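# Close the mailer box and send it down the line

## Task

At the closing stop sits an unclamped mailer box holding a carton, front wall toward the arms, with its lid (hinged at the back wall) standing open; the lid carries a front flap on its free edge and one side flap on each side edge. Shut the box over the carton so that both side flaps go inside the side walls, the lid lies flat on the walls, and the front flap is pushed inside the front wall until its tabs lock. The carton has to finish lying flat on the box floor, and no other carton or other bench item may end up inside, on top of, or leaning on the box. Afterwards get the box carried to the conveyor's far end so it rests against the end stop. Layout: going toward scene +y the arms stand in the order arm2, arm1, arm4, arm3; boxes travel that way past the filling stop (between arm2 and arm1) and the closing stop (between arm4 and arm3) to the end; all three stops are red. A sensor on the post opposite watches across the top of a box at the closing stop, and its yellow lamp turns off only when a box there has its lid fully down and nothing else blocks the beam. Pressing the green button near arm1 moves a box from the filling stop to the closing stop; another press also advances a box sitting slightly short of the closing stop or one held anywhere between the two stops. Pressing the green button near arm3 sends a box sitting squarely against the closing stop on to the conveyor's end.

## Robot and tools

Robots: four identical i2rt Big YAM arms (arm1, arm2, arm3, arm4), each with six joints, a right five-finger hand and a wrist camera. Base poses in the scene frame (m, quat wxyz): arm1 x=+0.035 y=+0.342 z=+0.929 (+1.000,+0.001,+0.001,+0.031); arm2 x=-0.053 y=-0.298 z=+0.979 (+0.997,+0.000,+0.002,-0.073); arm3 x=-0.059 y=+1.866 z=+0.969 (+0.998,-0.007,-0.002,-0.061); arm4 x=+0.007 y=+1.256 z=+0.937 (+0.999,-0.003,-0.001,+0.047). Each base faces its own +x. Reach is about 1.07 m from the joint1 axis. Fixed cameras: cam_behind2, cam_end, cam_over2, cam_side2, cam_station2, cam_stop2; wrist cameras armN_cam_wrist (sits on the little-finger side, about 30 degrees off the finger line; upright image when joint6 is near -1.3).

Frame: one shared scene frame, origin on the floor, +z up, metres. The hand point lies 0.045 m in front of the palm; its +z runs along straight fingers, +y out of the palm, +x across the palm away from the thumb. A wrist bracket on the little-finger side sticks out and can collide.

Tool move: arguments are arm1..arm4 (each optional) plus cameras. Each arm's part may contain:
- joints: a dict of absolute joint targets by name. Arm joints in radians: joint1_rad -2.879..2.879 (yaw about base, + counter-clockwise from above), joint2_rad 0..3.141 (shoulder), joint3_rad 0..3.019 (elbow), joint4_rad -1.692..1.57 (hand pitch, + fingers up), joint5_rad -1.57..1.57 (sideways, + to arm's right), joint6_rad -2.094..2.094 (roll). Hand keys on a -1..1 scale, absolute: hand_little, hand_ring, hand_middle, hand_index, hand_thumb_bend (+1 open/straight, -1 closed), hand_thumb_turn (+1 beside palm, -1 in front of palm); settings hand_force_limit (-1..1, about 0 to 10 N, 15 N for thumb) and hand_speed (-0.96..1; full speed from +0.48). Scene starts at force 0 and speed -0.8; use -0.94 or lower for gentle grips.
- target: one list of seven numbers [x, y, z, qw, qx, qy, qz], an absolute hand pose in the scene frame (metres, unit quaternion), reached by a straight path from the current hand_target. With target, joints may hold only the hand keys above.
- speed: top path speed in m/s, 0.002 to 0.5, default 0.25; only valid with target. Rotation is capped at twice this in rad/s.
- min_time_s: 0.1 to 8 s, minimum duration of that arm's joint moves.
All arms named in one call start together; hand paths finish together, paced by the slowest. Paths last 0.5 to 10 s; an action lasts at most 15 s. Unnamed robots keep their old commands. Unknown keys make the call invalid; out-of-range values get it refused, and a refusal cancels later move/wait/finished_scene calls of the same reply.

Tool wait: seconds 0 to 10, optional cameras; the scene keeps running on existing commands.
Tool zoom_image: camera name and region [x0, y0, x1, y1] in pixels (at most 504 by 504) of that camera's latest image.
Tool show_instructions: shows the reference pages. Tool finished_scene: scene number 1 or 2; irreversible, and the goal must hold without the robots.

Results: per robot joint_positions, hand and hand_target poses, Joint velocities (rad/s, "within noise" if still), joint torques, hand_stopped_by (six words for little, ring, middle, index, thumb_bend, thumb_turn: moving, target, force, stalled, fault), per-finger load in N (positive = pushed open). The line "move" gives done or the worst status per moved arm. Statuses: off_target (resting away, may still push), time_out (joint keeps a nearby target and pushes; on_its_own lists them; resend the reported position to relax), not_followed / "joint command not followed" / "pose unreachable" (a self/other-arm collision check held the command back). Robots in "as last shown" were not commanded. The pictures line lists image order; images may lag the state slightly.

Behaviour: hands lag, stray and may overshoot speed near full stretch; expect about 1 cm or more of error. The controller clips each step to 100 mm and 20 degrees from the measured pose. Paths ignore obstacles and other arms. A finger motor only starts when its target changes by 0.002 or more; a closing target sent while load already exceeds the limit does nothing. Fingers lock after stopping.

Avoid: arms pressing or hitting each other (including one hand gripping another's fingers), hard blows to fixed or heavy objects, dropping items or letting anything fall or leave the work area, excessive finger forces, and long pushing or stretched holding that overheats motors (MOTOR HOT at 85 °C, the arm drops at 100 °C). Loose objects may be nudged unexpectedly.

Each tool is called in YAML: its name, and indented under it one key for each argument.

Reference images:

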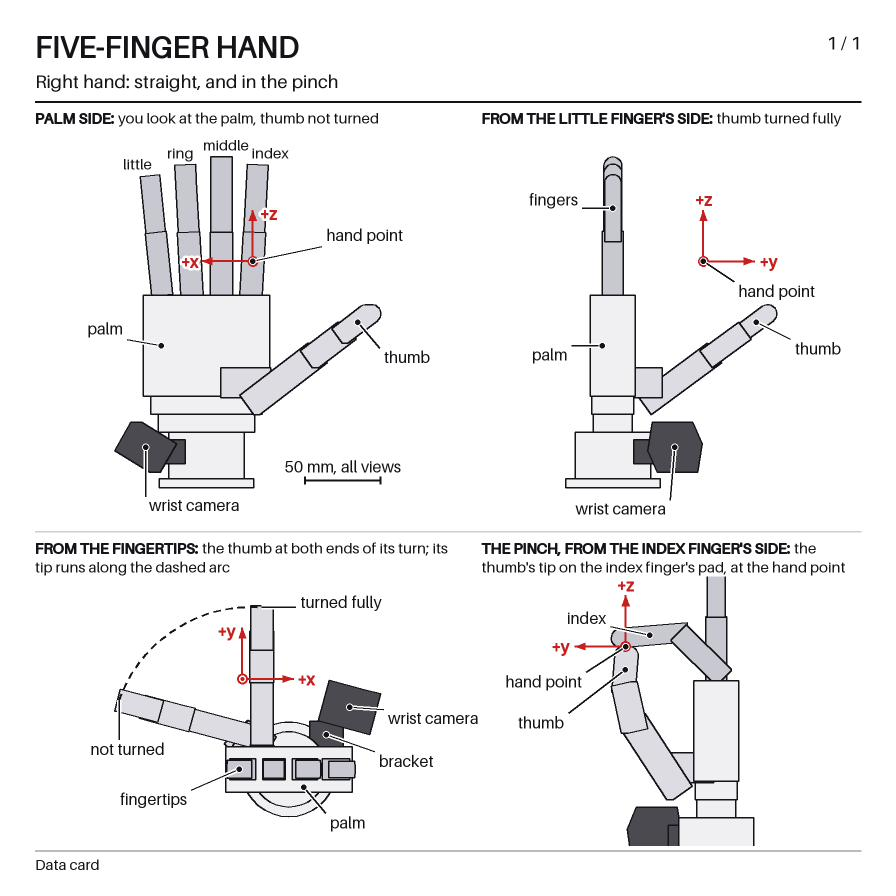

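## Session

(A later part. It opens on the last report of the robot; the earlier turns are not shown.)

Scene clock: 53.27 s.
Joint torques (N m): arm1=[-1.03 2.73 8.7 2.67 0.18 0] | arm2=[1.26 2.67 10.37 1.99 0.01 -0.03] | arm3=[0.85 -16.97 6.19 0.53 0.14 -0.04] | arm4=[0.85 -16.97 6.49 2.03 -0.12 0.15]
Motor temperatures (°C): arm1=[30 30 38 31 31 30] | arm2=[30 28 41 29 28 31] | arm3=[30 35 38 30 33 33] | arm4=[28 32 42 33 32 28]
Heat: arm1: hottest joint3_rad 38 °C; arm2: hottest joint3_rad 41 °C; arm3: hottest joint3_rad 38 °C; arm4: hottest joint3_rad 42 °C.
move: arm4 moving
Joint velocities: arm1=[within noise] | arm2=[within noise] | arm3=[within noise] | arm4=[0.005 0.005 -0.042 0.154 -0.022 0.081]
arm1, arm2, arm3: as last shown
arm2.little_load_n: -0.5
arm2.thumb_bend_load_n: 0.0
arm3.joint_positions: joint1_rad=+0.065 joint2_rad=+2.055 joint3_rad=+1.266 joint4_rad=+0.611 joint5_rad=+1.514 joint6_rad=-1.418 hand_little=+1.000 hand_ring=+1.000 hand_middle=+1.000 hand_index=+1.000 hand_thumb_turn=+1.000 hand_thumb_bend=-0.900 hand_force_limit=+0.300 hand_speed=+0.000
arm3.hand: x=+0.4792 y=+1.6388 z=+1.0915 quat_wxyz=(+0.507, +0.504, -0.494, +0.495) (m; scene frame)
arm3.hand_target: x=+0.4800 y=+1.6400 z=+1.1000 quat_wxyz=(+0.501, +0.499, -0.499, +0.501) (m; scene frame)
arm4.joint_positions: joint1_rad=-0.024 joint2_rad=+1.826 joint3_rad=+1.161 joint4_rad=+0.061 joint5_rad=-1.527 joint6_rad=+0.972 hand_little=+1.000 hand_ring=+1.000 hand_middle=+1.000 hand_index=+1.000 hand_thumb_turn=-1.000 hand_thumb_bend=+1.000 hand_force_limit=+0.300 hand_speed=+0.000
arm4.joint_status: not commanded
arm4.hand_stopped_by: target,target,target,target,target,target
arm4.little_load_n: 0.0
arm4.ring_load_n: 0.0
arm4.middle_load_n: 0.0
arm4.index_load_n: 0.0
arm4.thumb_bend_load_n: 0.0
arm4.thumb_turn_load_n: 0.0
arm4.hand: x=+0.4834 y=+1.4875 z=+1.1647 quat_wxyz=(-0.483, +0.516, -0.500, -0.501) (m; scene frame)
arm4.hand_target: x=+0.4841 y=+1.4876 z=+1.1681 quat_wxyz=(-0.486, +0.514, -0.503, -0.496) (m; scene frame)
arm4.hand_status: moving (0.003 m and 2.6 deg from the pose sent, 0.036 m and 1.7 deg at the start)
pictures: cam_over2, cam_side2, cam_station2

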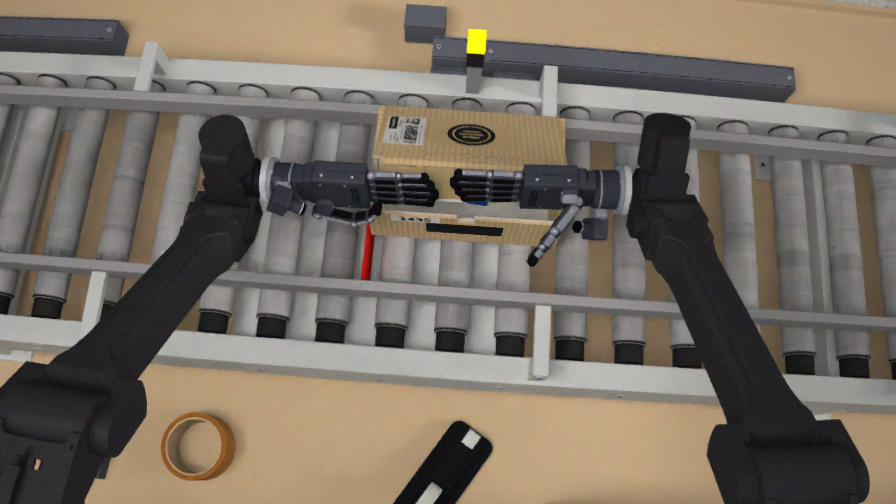

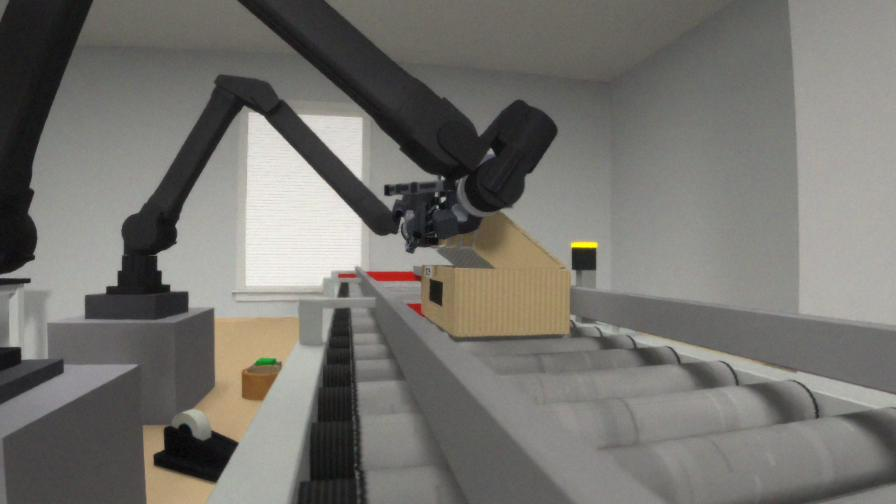

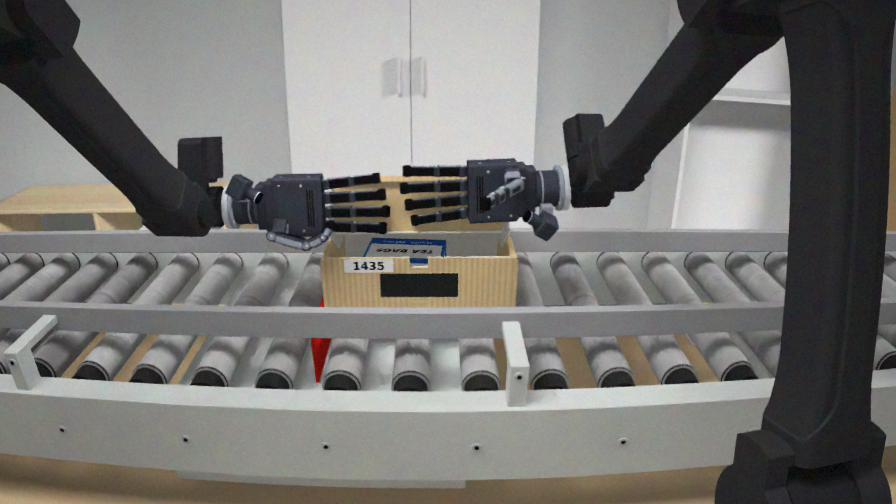

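move:
  arm3: {"target": [0.400, 1.700, 1.130, 0.5, 0.5, -0.5, 0.5], "speed": 0.2}
  cameras: ["cam_over2","cam_side2","cam_station2"]

zoom_image:
  camera: "cam_over2"
  region: [340, 80, 600, 280]

move:
  arm3: {"target": [0.370, 1.650, 1.320, -0.2419, 0.6643, -0.6643, 0.2418], "speed": 0.5}

move:
  arm3: {"target": [0.535, 1.620, 1.250, -0.2419, 0.6643, -0.6643, 0.2418], "speed": 0.3}
  cameras: ["cam_over2","cam_side2","cam_stop2","cam_station2"]

zoom_image:
  camera: "cam_stop2"
  region: [320, 0, 680, 280]

zoom_image:
  camera: "cam_side2"
  region: [330, 140, 590, 350]

Scene clock: 55.83 s.
Joint torques (N m): arm1=[-1.03 2.67 8.7 2.66 0.18 0] | arm2=[1.32 2.9 10.39 2.06 0.01 -0.01] | arm3=[1.14 -13.98 5.39 1.42 0.21 -0.16] | arm4=[0.79 -17.03 6.63 1.78 -0.08 0.19]
Motor temperatures (°C): arm1=[30 30 38 31 31 30] | arm2=[30 28 41 29 28 31] | arm3=[30 35 38 30 33 33] | arm4=[28 33 42 33 32 28]
Heat: arm1: hottest joint3_rad 38 °C; arm2: hottest joint3_rad 41 °C; arm3: hottest joint3_rad 38 °C; arm4: hottest joint3_rad 42 °C.
move: arm3 off_target
Joint velocities: within noise
arm1, arm2, arm4: as last shown
arm2.little_load_n: 0.0
arm3.joint_positions: joint1_rad=+0.173 joint2_rad=+1.834 joint3_rad=+0.997 joint4_rad=+0.642 joint5_rad=+1.585 joint6_rad=-1.405 hand_little=+1.000 hand_ring=+1.000 hand_middle=+1.000 hand_index=+1.000 hand_thumb_turn=+1.000 hand_thumb_bend=-0.900 hand_force_limit=+0.300 hand_speed=+0.000
arm3.joint_status: not commanded
arm3.hand_stopped_by: target,target,target,target,target,target
arm3.little_load_n: 0.0
arm3.ring_load_n: 0.0
arm3.middle_load_n: 0.0
arm3.index_load_n: 0.0
arm3.thumb_bend_load_n: 0.0
arm3.thumb_turn_load_n: 0.0
arm3.hand: x=+0.4011 y=+1.6971 z=+1.1243 quat_wxyz=(+0.502, +0.512, -0.480, +0.507) (m; scene frame)
arm3.hand_target: x=+0.4001 y=+1.6994 z=+1.1300 quat_wxyz=(+0.494, +0.506, -0.486, +0.514) (m; scene frame)
arm3.hand_status: off_target (0.006 m and 2.8 deg from the pose sent, 0.107 m and 1.3 deg at the start; a joint's target at an end of its range on 31 of 45 steps)
arm4.joint_positions: joint1_rad=-0.024 joint2_rad=+1.826 joint3_rad=+1.156 joint4_rad=+0.086 joint5_rad=-1.526 joint6_rad=+1.002 hand_little=+1.000 hand_ring=+1.000 hand_middle=+1.000 hand_index=+1.000 hand_thumb_turn=-1.000 hand_thumb_bend=+1.000 hand_force_limit=+0.300 hand_speed=+0.000
arm4.little_load_n: 0.5
arm4.thumb_turn_load_n: -0.5
arm4.hand: x=+0.4835 y=+1.4876 z=+1.1653 quat_wxyz=(-0.481, +0.513, -0.502, -0.503) (m; scene frame)
arm4.hand_target: x=+0.4840 y=+1.4876 z=+1.1681 quat_wxyz=(-0.486, +0.514, -0.503, -0.496) (m; scene frame)
pictures: cam_over2, cam_side2, cam_station2

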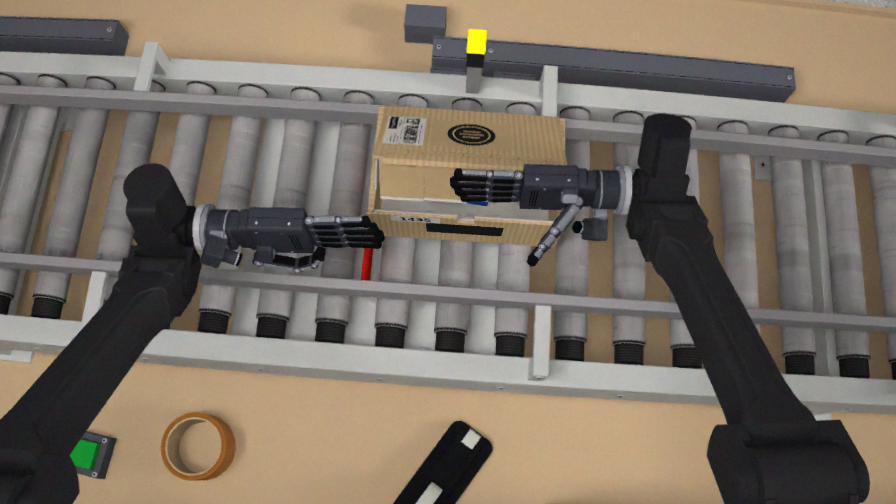

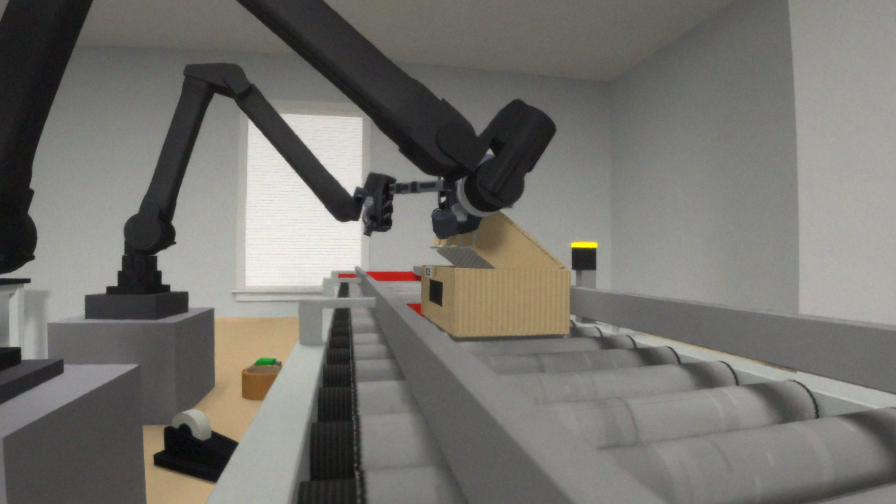

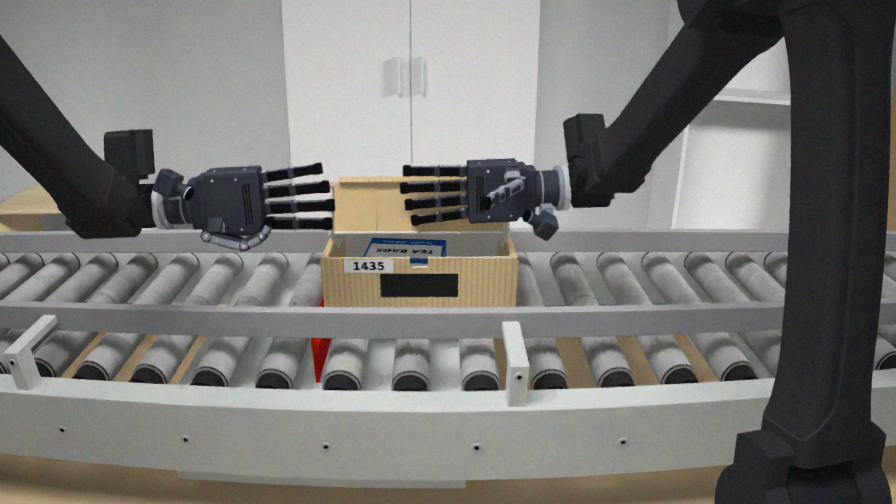

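Scaled by 1.938 from the camera's 896x504 image, which has a finer 1280x720 frame.

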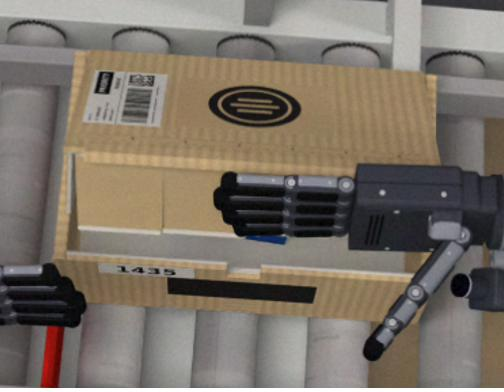

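Scene clock: 58.70 s.
Joint torques (N m): arm1=[-1.03 2.73 8.7 2.69 0.18 0] | arm2=[1.32 2.55 10.41 2.09 0.02 -0.01] | arm3=[0.56 -9.93 13.15 0.59 -0.39 0.02] | arm4=[0.97 -16.21 6.72 1.78 -0.07 0.22]
Motor temperatures (°C): arm1=[30 30 38 31 31 30] | arm2=[30 28 41 29 28 31] | arm3=[30 35 38 30 33 33] | arm4=[28 33 42 33 32 28]
Heat: arm1: hottest joint3_rad 38 °C; arm2: hottest joint3_rad 41 °C; arm3: hottest joint3_rad 38 °C; arm4: hottest joint3_rad 42 °C.
move: arm3 off_target
Joint velocities: within noise
arm1, arm2, arm4: as last shown
arm2.thumb_bend_load_n: -0.5
arm3.joint_positions: joint1_rad=-0.501 joint2_rad=+1.386 joint3_rad=+1.533 joint4_rad=-1.184 joint5_rad=-0.392 joint6_rad=-0.513 hand_little=+1.000 hand_ring=+1.000 hand_middle=+1.000 hand_index=+1.000 hand_thumb_turn=+1.000 hand_thumb_bend=-0.900 hand_force_limit=+0.300 hand_speed=+0.000
arm3.joint_status: not commanded
arm3.hand_stopped_by: target,target,target,target,target,target
arm3.little_load_n: 0.0
arm3.ring_load_n: 0.0
arm3.middle_load_n: 0.0
arm3.index_load_n: 0.0
arm3.thumb_bend_load_n: 0.0
arm3.thumb_turn_load_n: 0.0
arm3.hand: x=+0.3626 y=+1.6548 z=+1.2908 quat_wxyz=(-0.236, +0.671, -0.669, +0.218) (m; scene frame)
arm3.hand_target: x=+0.3689 y=+1.6508 z=+1.3198 quat_wxyz=(-0.242, +0.665, -0.664, +0.242) (m; scene frame)
arm3.hand_status: off_target (0.030 m and 3.0 deg from the pose sent, 0.204 m and 97.5 deg at the start; pose on its path clipped on 41 of 86 steps)
arm4.little_load_n: 0.0
pictures: none

Scene clock: 60.30 s.
Joint torques (N m): arm1=[-1.03 2.67 8.7 2.67 0.18 0] | arm2=[1.2 2.49 10.43 2.03 0.01 0] | arm3=[1.26 -14.8 13.34 0.88 -0.19 0.05] | arm4=[1.08 -16.26 6.41 1.95 -0.05 0.23]
Motor temperatures (°C): arm1=[30 30 38 31 31 30] | arm2=[30 28 41 29 28 31] | arm3=[30 35 39 30 33 33] | arm4=[28 33 42 33 32 28]
Heat: arm1: hottest joint3_rad 38 °C; arm2: hottest joint3_rad 41 °C; arm3: hottest joint3_rad 39 °C; arm4: hottest joint3_rad 42 °C.
move: arm3 off_target
Joint velocities: within noise
arm1, arm2, arm4: as last shown
arm1.little_load_n: 0.5
arm1.index_load_n: -0.5
arm2.thumb_bend_load_n: 0.0
arm3.joint_positions: joint1_rad=-0.385 joint2_rad=+1.770 joint3_rad=+1.798 joint4_rad=-1.034 joint5_rad=-0.326 joint6_rad=-0.405 hand_little=+1.000 hand_ring=+1.000 hand_middle=+1.000 hand_index=+1.000 hand_thumb_turn=+1.000 hand_thumb_bend=-0.900 hand_force_limit=+0.300 hand_speed=+0.000
arm3.joint_status: not commanded
arm3.hand_stopped_by: target,target,target,target,target,target
arm3.little_load_n: 0.0
arm3.ring_load_n: -0.5
arm3.middle_load_n: -0.5
arm3.index_load_n: 0.0
arm3.thumb_bend_load_n: 0.0
arm3.thumb_turn_load_n: 0.0
arm3.hand: x=+0.5199 y=+1.6232 z=+1.2203 quat_wxyz=(-0.233, +0.670, -0.671, +0.216) (m; scene frame)
arm3.hand_target: x=+0.5334 y=+1.6209 z=+1.2501 quat_wxyz=(-0.242, +0.664, -0.664, +0.242) (m; scene frame)
arm3.hand_status: off_target (0.033 m and 3.3 deg from the pose sent, 0.181 m and 3.0 deg at the start)
arm4.thumb_turn_load_n: 0.0
pictures: cam_over2, cam_side2, cam_station2, cam_stop2

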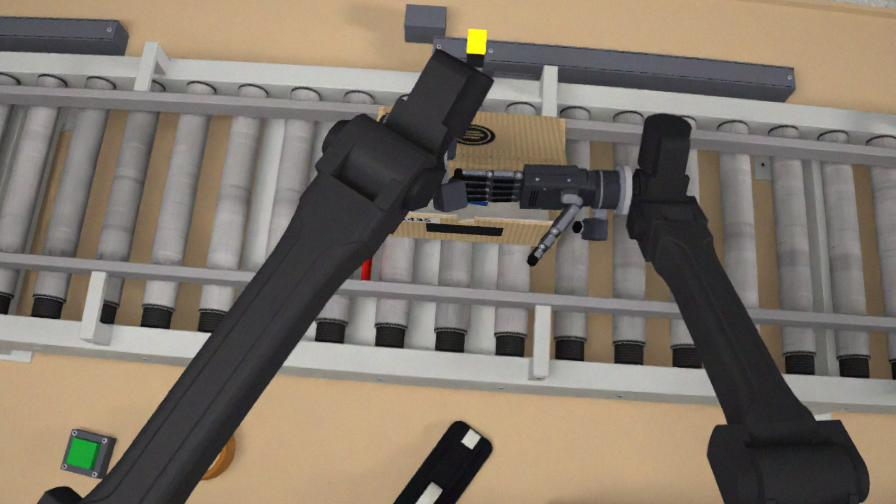

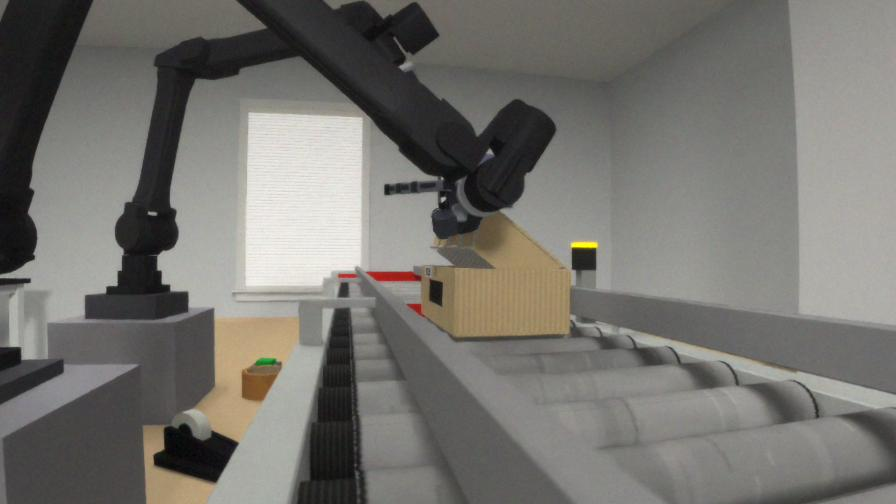

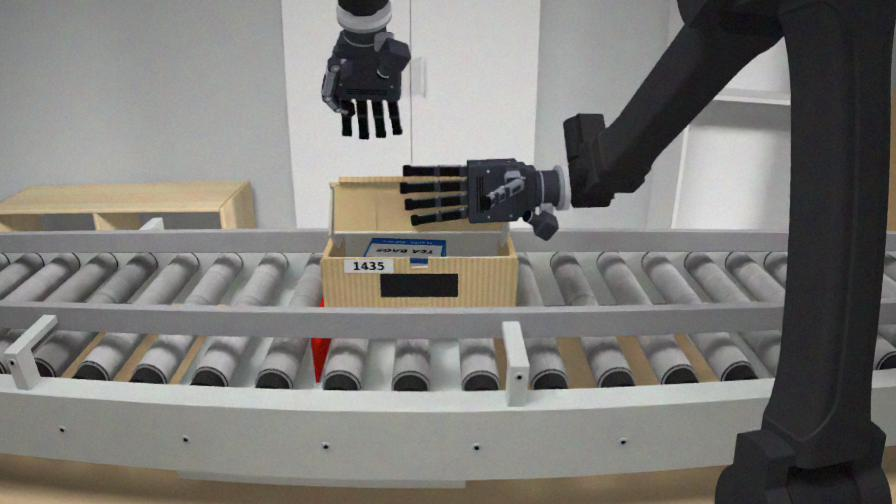

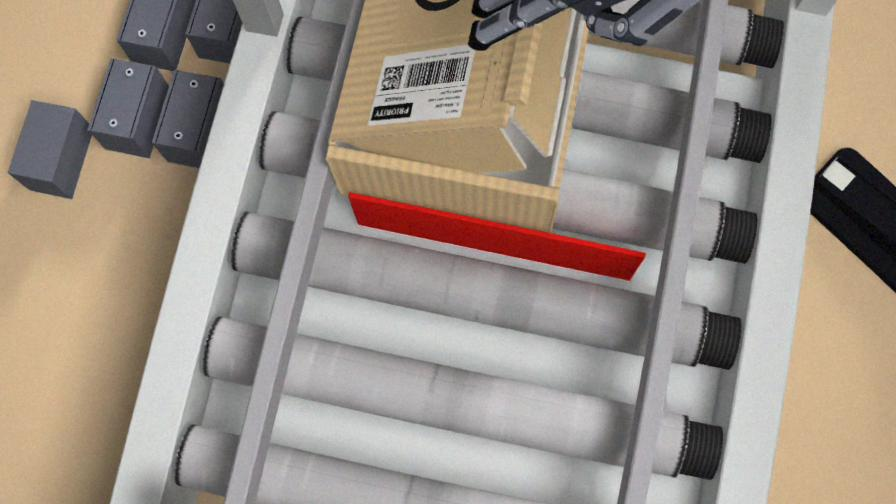

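Scaled by 1.400 from the camera's 896x504 image, which has a finer 1280x720 frame.

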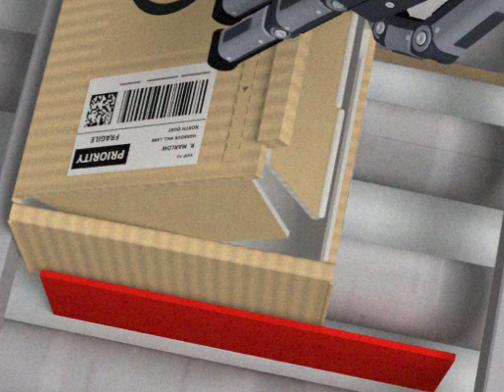

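Scaled by 1.938 from the camera's 896x504 image, which has a finer 1280x720 frame.

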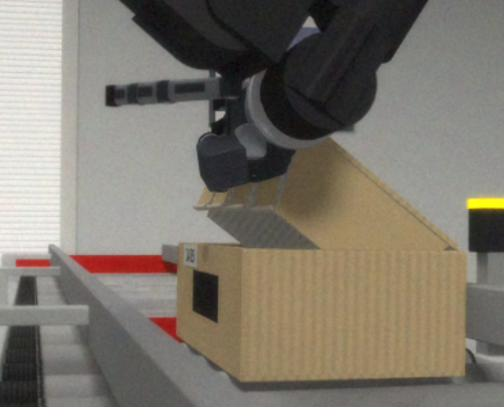

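move:
  arm4: {"target": [0.466, 1.480, 1.145, 0.5610, -0.5610, 0.4305, 0.4305], "speed": 0.12}
  arm3: {"target": [0.516, 1.620, 1.175, -0.2419, 0.6643, -0.6643, 0.2418], "speed": 0.1}

move:
  arm3: {"target": [0.510, 1.620, 1.125, -0.2419, 0.6643, -0.6643, 0.2418], "speed": 0.08}
  cameras: ["cam_over2","cam_side2","cam_stop2","cam_station2"]

zoom_image:
  camera: "cam_stop2"
  region: [320, 0, 680, 280]

zoom_image:
  camera: "cam_side2"
  region: [330, 140, 590, 350]

zoom_image:
  camera: "cam_station2"
  region: [300, 160, 560, 310]

Scene clock: 67.07 s.
Joint torques (N m): arm1=[-1.03 2.73 8.69 2.67 0.18 0] | arm2=[1.55 2.84 10.47 2.03 0.03 -0.01] | arm3=[-0.03 -16.09 7.95 1.5 -0.34 -0.11] | arm4=[-0.03 -13.33 5.83 1.88 0.29 0.19]
Motor temperatures (°C): arm1=[30 30 39 31 31 30] | arm2=[30 28 41 29 28 31] | arm3=[30 36 39 30 33 33] | arm4=[28 33 42 33 31 28]
Heat: arm1: hottest joint3_rad 39 °C; arm2: hottest joint3_rad 41 °C; arm3: hottest joint3_rad 39 °C; arm4: hottest joint3_rad 42 °C.
move: arm3 moving; arm4 moving
Joint velocities: arm1=[within noise] | arm2=[within noise] | arm3=[within noise] | arm4=[0.005 0.005 -0.002 0.051 -0.051 0.066]
arm1, arm2: as last shown
arm1.little_load_n: 0.0
arm1.index_load_n: 0.0
arm1.thumb_turn_load_n: 0.5
arm3.joint_positions: joint1_rad=-0.385 joint2_rad=+1.752 joint3_rad=+1.616 joint4_rad=-0.845 joint5_rad=-0.329 joint6_rad=-0.405 hand_little=+1.000 hand_ring=+1.000 hand_middle=+1.000 hand_index=+1.000 hand_thumb_turn=+1.000 hand_thumb_bend=-0.900 hand_force_limit=+0.300 hand_speed=+0.000
arm3.joint_status: not commanded
arm3.hand_stopped_by: target,target,target,target,target,target
arm3.little_load_n: 0.0
arm3.ring_load_n: 0.0
arm3.middle_load_n: 0.0
arm3.index_load_n: 0.0
arm3.thumb_bend_load_n: 0.0
arm3.thumb_turn_load_n: 0.0
arm3.hand: x=+0.5170 y=+1.6247 z=+1.1617 quat_wxyz=(-0.237, +0.669, -0.667, +0.226) (m; scene frame)
arm3.hand_target: x=+0.5160 y=+1.6201 z=+1.1751 quat_wxyz=(-0.242, +0.665, -0.664, +0.242) (m; scene frame)
arm3.hand_status: moving (0.014 m and 2.0 deg from the pose sent, 0.046 m and 3.3 deg at the start)
arm4.joint_positions: joint1_rad=-0.027 joint2_rad=+1.841 joint3_rad=+1.033 joint4_rad=+0.852 joint5_rad=-1.522 joint6_rad=+1.337 hand_little=+1.000 hand_ring=+1.000 hand_middle=+1.000 hand_index=+1.000 hand_thumb_turn=-1.000 hand_thumb_bend=+1.000 hand_force_limit=+0.300 hand_speed=+0.000
arm4.joint_status: not commanded
arm4.hand_stopped_by: target,target,target,target,target,target
arm4.little_load_n: 0.0
arm4.ring_load_n: 0.0
arm4.middle_load_n: -0.5
arm4.index_load_n: 0.0
arm4.thumb_bend_load_n: 0.0
arm4.thumb_turn_load_n: 0.0
arm4.hand: x=+0.4621 y=+1.4844 z=+1.1543 quat_wxyz=(-0.560, +0.569, -0.421, -0.429) (m; scene frame)
arm4.hand_target: x=+0.4658 y=+1.4800 z=+1.1452 quat_wxyz=(-0.560, +0.562, -0.431, -0.430) (m; scene frame)
arm4.hand_status: moving (0.011 m and 1.4 deg from the pose sent, 0.028 m and 15.8 deg at the start)
pictures: none

Scene clock: 68.33 s.
Joint torques (N m): arm1=[-1.08 2.73 8.7 2.67 0.18 0] | arm2=[1.2 2.73 10.48 2.07 0 -0.01] | arm3=[-0.15 -14.39 6.94 1.26 -0.14 -0.14] | arm4=[0.38 -13.68 5.64 1.94 0.28 0.14]
Motor temperatures (°C): arm1=[30 30 39 31 31 30] | arm2=[30 28 41 29 28 31] | arm3=[30 36 39 30 33 33] | arm4=[28 33 41 33 31 28]
Heat: arm1: hottest joint3_rad 39 °C; arm2: hottest joint3_rad 41 °C; arm3: hottest joint3_rad 39 °C; arm4: hottest joint3_rad 41 °C.
move: arm3 done
Joint velocities: within noise
arm1.joint_positions: joint1_rad=-0.045 joint2_rad=+0.554 joint3_rad=+1.360 joint4_rad=-1.357 joint5_rad=+0.107 joint6_rad=-1.308 hand_little=+1.000 hand_ring=+1.000 hand_middle=+1.000 hand_index=+1.000 hand_thumb_turn=+1.000 hand_thumb_bend=+1.000 hand_force_limit=+0.000 hand_speed=-0.800
arm1.joint_status: not commanded
arm1.hand_stopped_by: target,target,target,target,target,target
arm1.little_load_n: 0.0
arm1.ring_load_n: 0.0
arm1.middle_load_n: 0.0
arm1.index_load_n: 0.0
arm1.thumb_bend_load_n: 0.5
arm1.thumb_turn_load_n: 0.0
arm1.hand: x=+0.2357 y=+0.2724 z=+1.4157 quat_wxyz=(-0.022, +0.862, -0.134, +0.488) (m; scene frame)
arm1.hand_target: x=+0.2341 y=+0.2724 z=+1.4241 quat_wxyz=(-0.024, +0.857, -0.134, +0.497) (m; scene frame)
arm1.hand_status: not commanded
arm2.joint_positions: joint1_rad=-0.126 joint2_rad=+0.608 joint3_rad=+1.428 joint4_rad=-1.137 joint5_rad=-0.114 joint6_rad=-1.253 hand_little=+1.000 hand_ring=+1.000 hand_middle=+1.000 hand_index=+1.000 hand_thumb_turn=+1.000 hand_thumb_bend=+1.000 hand_force_limit=+0.000 hand_speed=-0.800
arm2.joint_status: not commanded
arm2.hand_stopped_by: target,target,target,target,target,target
arm2.little_load_n: 0.0
arm2.ring_load_n: 0.0
arm2.middle_load_n: 0.0
arm2.index_load_n: 0.0
arm2.thumb_bend_load_n: 0.0
arm2.thumb_turn_load_n: 0.0
arm2.hand: x=+0.1881 y=-0.3907 z=+1.5289 quat_wxyz=(-0.059, +0.785, -0.203, +0.583) (m; scene frame)
arm2.hand_target: x=+0.1854 y=-0.3900 z=+1.5421 quat_wxyz=(-0.059, +0.777, -0.200, +0.594) (m; scene frame)
arm2.hand_status: not commanded
arm3.joint_positions: joint1_rad=-0.387 joint2_rad=+1.740 joint3_rad=+1.506 joint4_rad=-0.707 joint5_rad=-0.336 joint6_rad=-0.405 hand_little=+1.000 hand_ring=+1.000 hand_middle=+1.000 hand_index=+1.000 hand_thumb_turn=+1.000 hand_thumb_bend=-0.900 hand_force_limit=+0.300 hand_speed=+0.000
arm3.joint_status: not commanded
arm3.hand_stopped_by: target,target,target,target,target,target
arm3.little_load_n: 0.0
arm3.ring_load_n: 0.0
arm3.middle_load_n: 0.5
arm3.index_load_n: 0.0
arm3.thumb_bend_load_n: 0.0
arm3.thumb_turn_load_n: -0.5
arm3.hand: x=+0.5157 y=+1.6248 z=+1.1308 quat_wxyz=(-0.245, +0.667, -0.660, +0.243) (m; scene frame)
arm3.hand_target: x=+0.5101 y=+1.6200 z=+1.1252 quat_wxyz=(-0.242, +0.664, -0.664, +0.242) (m; scene frame)
arm3.hand_status: done (0.009 m and 0.7 deg from the pose sent, 0.038 m and 2.0 deg at the start)
arm4: as last shown
arm4.joint_positions: joint1_rad=-0.027 joint2_rad=+1.845 joint3_rad=+1.033 joint4_rad=+0.857 joint5_rad=-1.522 joint6_rad=+1.346 hand_little=+1.000 hand_ring=+1.000 hand_middle=+1.000 hand_index=+1.000 hand_thumb_turn=-1.000 hand_thumb_bend=+1.000 hand_force_limit=+0.300 hand_speed=+0.000
arm4.little_load_n: -0.5
arm4.middle_load_n: 0.0
arm4.hand: x=+0.4624 y=+1.4844 z=+1.1534 quat_wxyz=(-0.559, +0.568, -0.423, -0.432) (m; scene frame)
arm4.hand_target: x=+0.4658 y=+1.4800 z=+1.1451 quat_wxyz=(-0.560, +0.562, -0.431, -0.430) (m; scene frame)
pictures: cam_over2, cam_side2, cam_station2, cam_stop2

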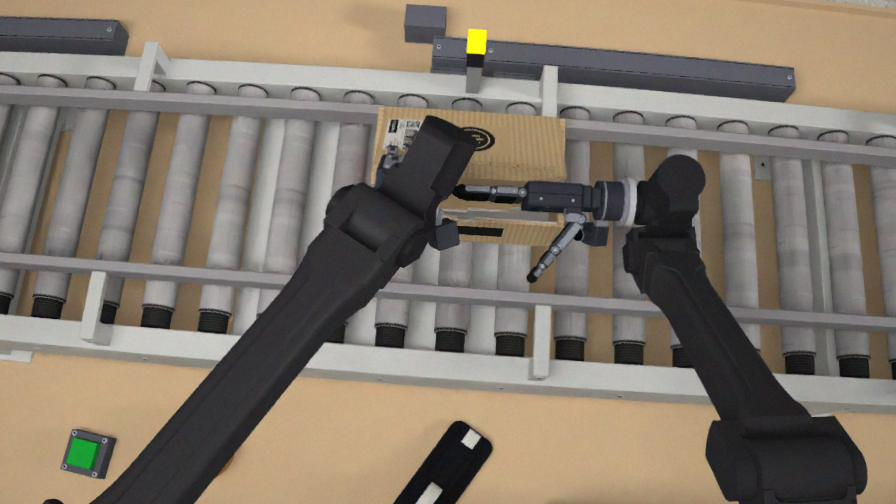

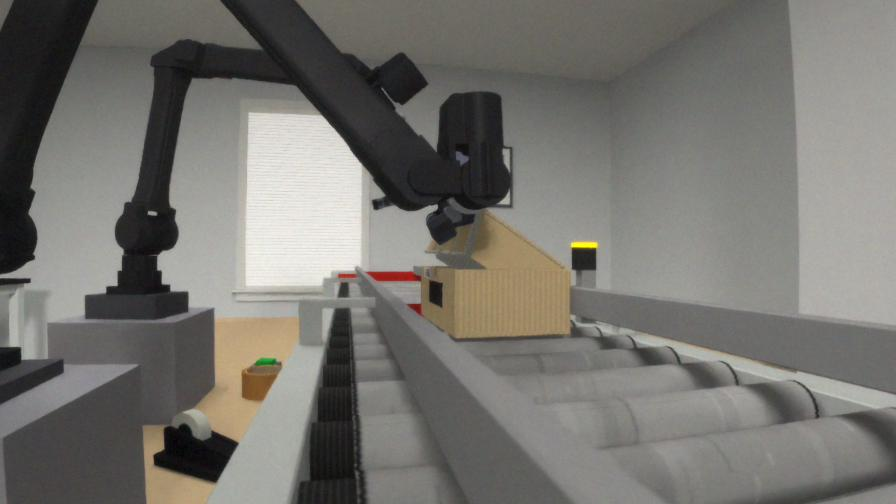

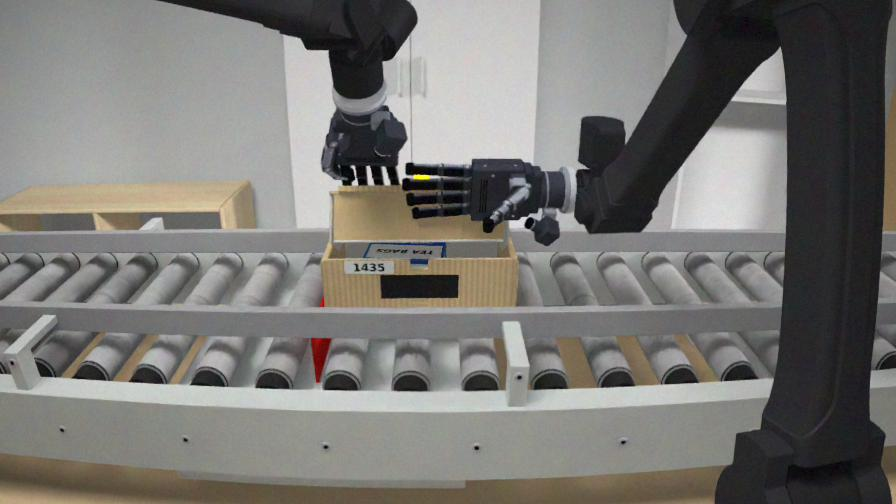

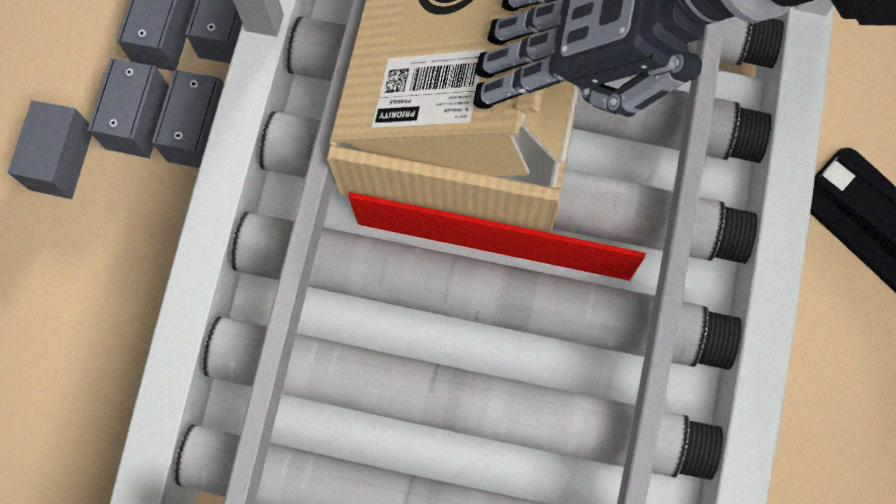

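Scaled by 1.400 from the camera's 896x504 image, which has a finer 1280x720 frame.

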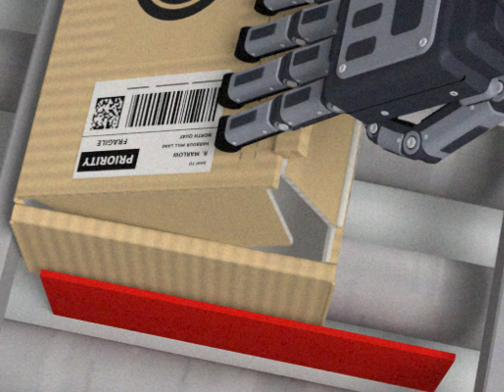

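Scaled by 1.938 from the camera's 896x504 image, which has a finer 1280x720 frame.

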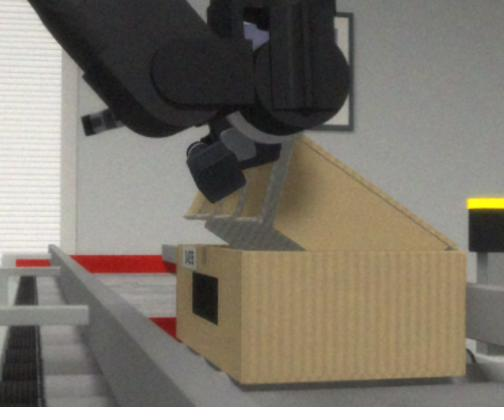

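Scaled by 1.938 from the camera's 896x504 image, which has a finer 1280x720 frame.

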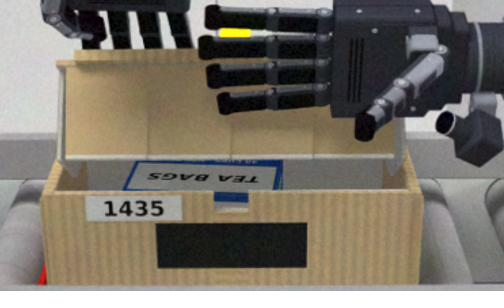

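move:
  arm4: {"target": [0.478, 1.480, 1.119, 0.5610, -0.5610, 0.4305, 0.4305], "speed": 0.08}
  cameras: ["cam_over2","cam_side2","cam_stop2","cam_station2"]

zoom_image:
  camera: "cam_stop2"
  region: [480, 80, 600, 200]

zoom_image:
  camera: "cam_side2"
  region: [330, 140, 590, 350]

zoom_image:
  camera: "cam_station2"
  region: [300, 160, 560, 310]

zoom_image:
  camera: "cam_over2"
  region: [430, 150, 600, 260]

Scene clock: 69.77 s.
Joint torques (N m): arm1=[-1.08 2.78 8.7 2.69 0.18 0] | arm2=[1.61 2.73 10.47 2.06 0.02 -0.01] | arm3=[-0.15 -14.21 7.68 1.18 -0.18 -0.13] | arm4=[0.26 -13.39 7.35 1.92 0.39 0.05]
Motor temperatures (°C): arm1=[30 30 39 31 31 30] | arm2=[30 28 41 29 28 31] | arm3=[30 35 39 30 33 33] | arm4=[28 33 41 33 31 28]
Heat: arm1: hottest joint3_rad 39 °C; arm2: hottest joint3_rad 41 °C; arm3: hottest joint3_rad 39 °C; arm4: hottest joint3_rad 41 °C.
move: arm4 off_target
Joint velocities: within noise
arm1, arm2, arm3: as last shown
arm1.thumb_bend_load_n: 0.0
arm3.joint_positions: joint1_rad=-0.388 joint2_rad=+1.740 joint3_rad=+1.497 joint4_rad=-0.707 joint5_rad=-0.336 joint6_rad=-0.405 hand_little=+1.000 hand_ring=+1.000 hand_middle=+1.000 hand_index=+1.000 hand_thumb_turn=+1.000 hand_thumb_bend=-0.900 hand_force_limit=+0.300 hand_speed=+0.000
arm3.middle_load_n: 0.0
arm3.thumb_turn_load_n: 0.0
arm3.hand: x=+0.5128 y=+1.6254 z=+1.1266 quat_wxyz=(-0.244, +0.667, -0.662, +0.239) (m; scene frame)
arm3.hand_target: x=+0.5100 y=+1.6200 z=+1.1251 quat_wxyz=(-0.242, +0.664, -0.664, +0.242) (m; scene frame)
arm4.joint_positions: joint1_rad=-0.028 joint2_rad=+1.912 joint3_rad=+1.033 joint4_rad=+0.878 joint5_rad=-1.527 joint6_rad=+1.338 hand_little=+1.000 hand_ring=+1.000 hand_middle=+1.000 hand_index=+1.000 hand_thumb_turn=-1.000 hand_thumb_bend=+1.000 hand_force_limit=+0.300 hand_speed=+0.000
arm4.joint_status: not commanded
arm4.hand_stopped_by: target,target,target,target,target,target
arm4.little_load_n: 0.0
arm4.ring_load_n: 0.0
arm4.middle_load_n: 0.0
arm4.index_load_n: 0.0
arm4.thumb_bend_load_n: 0.0
arm4.thumb_turn_load_n: 0.0
arm4.hand: x=+0.4659 y=+1.4840 z=+1.1230 quat_wxyz=(-0.549, +0.562, -0.433, -0.443) (m; scene frame)
arm4.hand_target: x=+0.4777 y=+1.4798 z=+1.1191 quat_wxyz=(-0.560, +0.562, -0.432, -0.429) (m; scene frame)
arm4.hand_status: off_target (0.013 m and 2.0 deg from the pose sent, 0.038 m and 1.2 deg at the start)
pictures: cam_over2, cam_side2, cam_station2, cam_stop2

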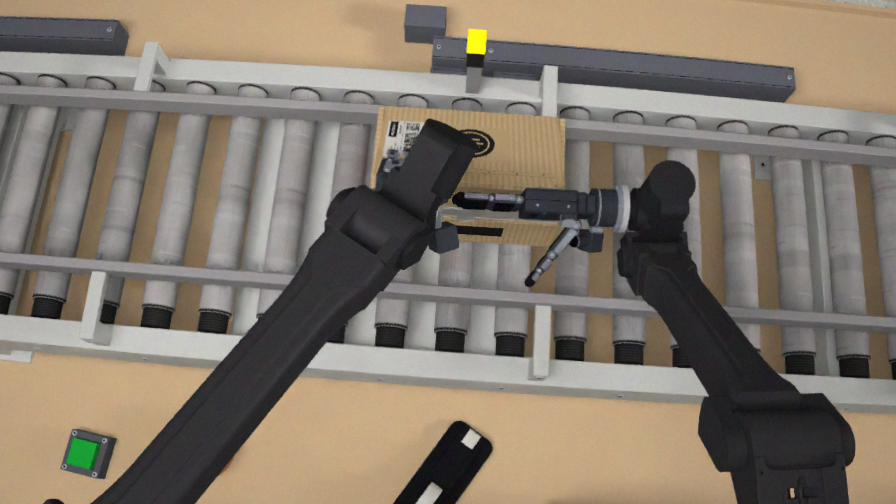

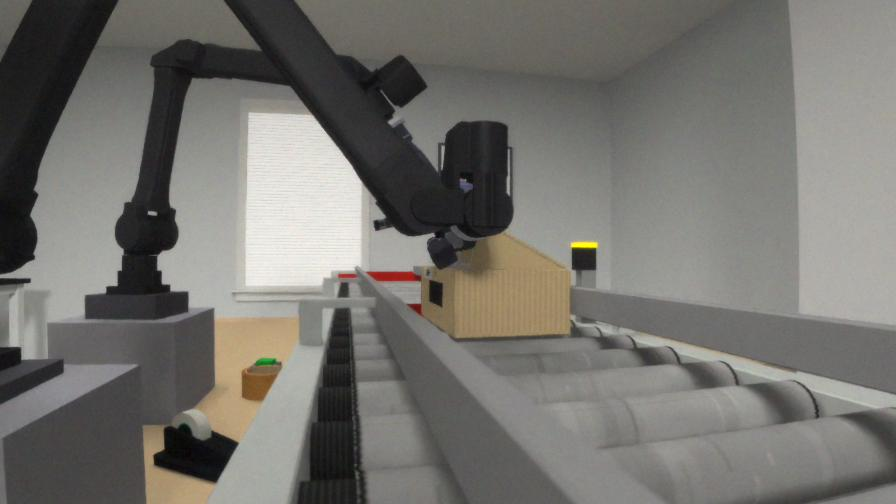

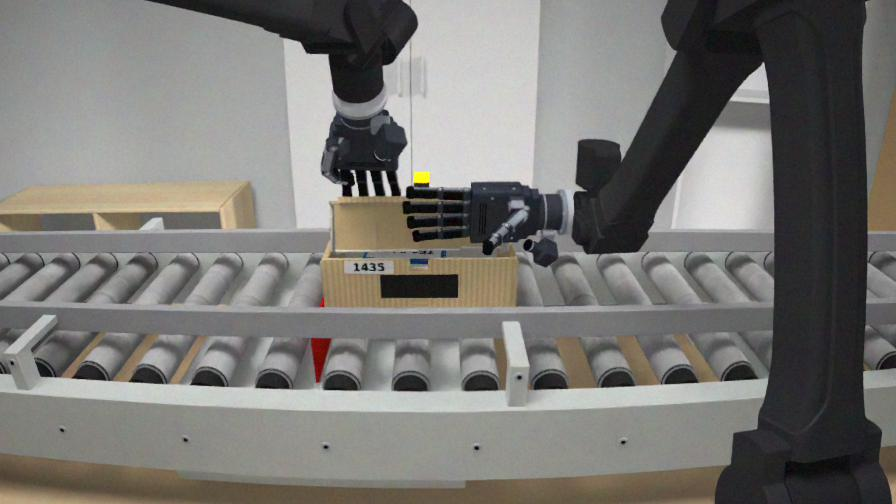

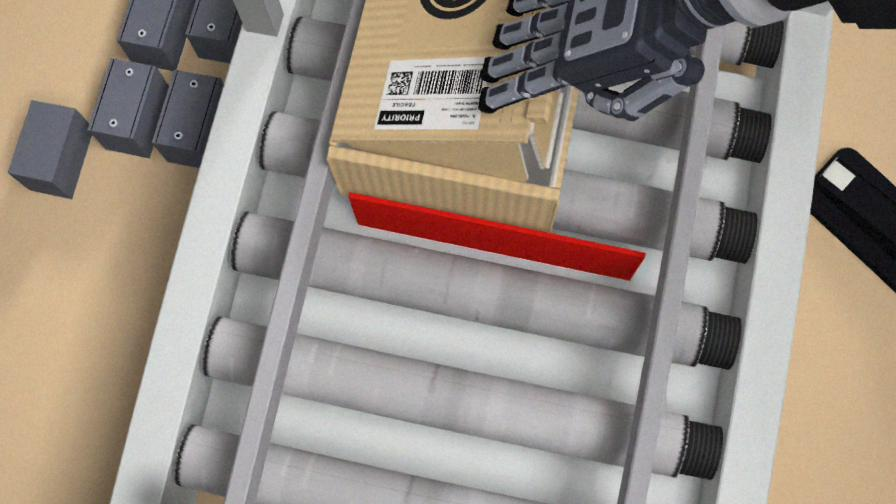

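Scaled by 4.200 from the camera's 896x504 image, which has a finer 1280x720 frame.

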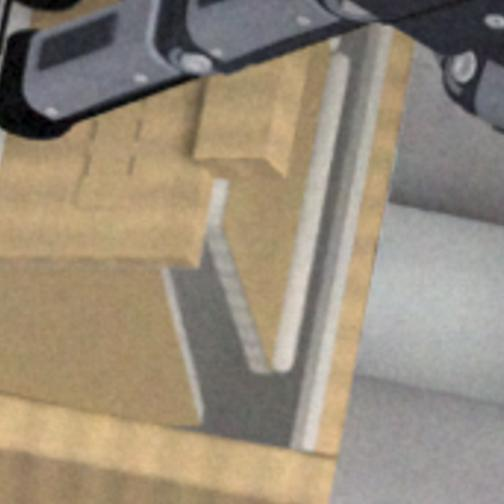

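Scaled by 1.938 from the camera's 896x504 image, which has a finer 1280x720 frame.

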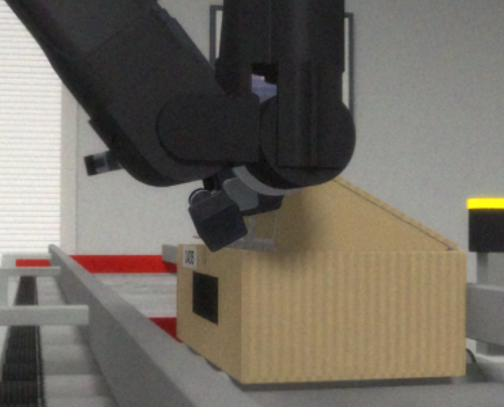

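Scaled by 1.938 from the camera's 896x504 image, which has a finer 1280x720 frame.

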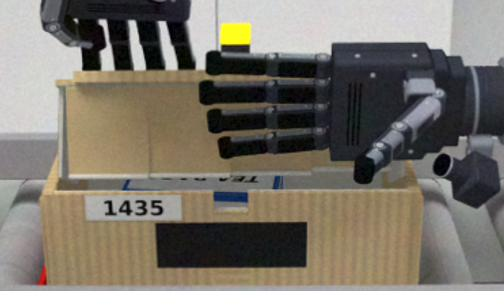

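Scaled by 2.965 from the camera's 896x504 image, which has a finer 1280x720 frame.

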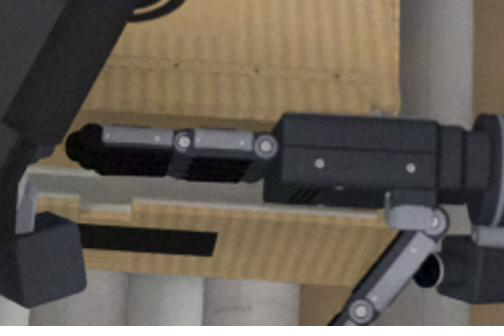

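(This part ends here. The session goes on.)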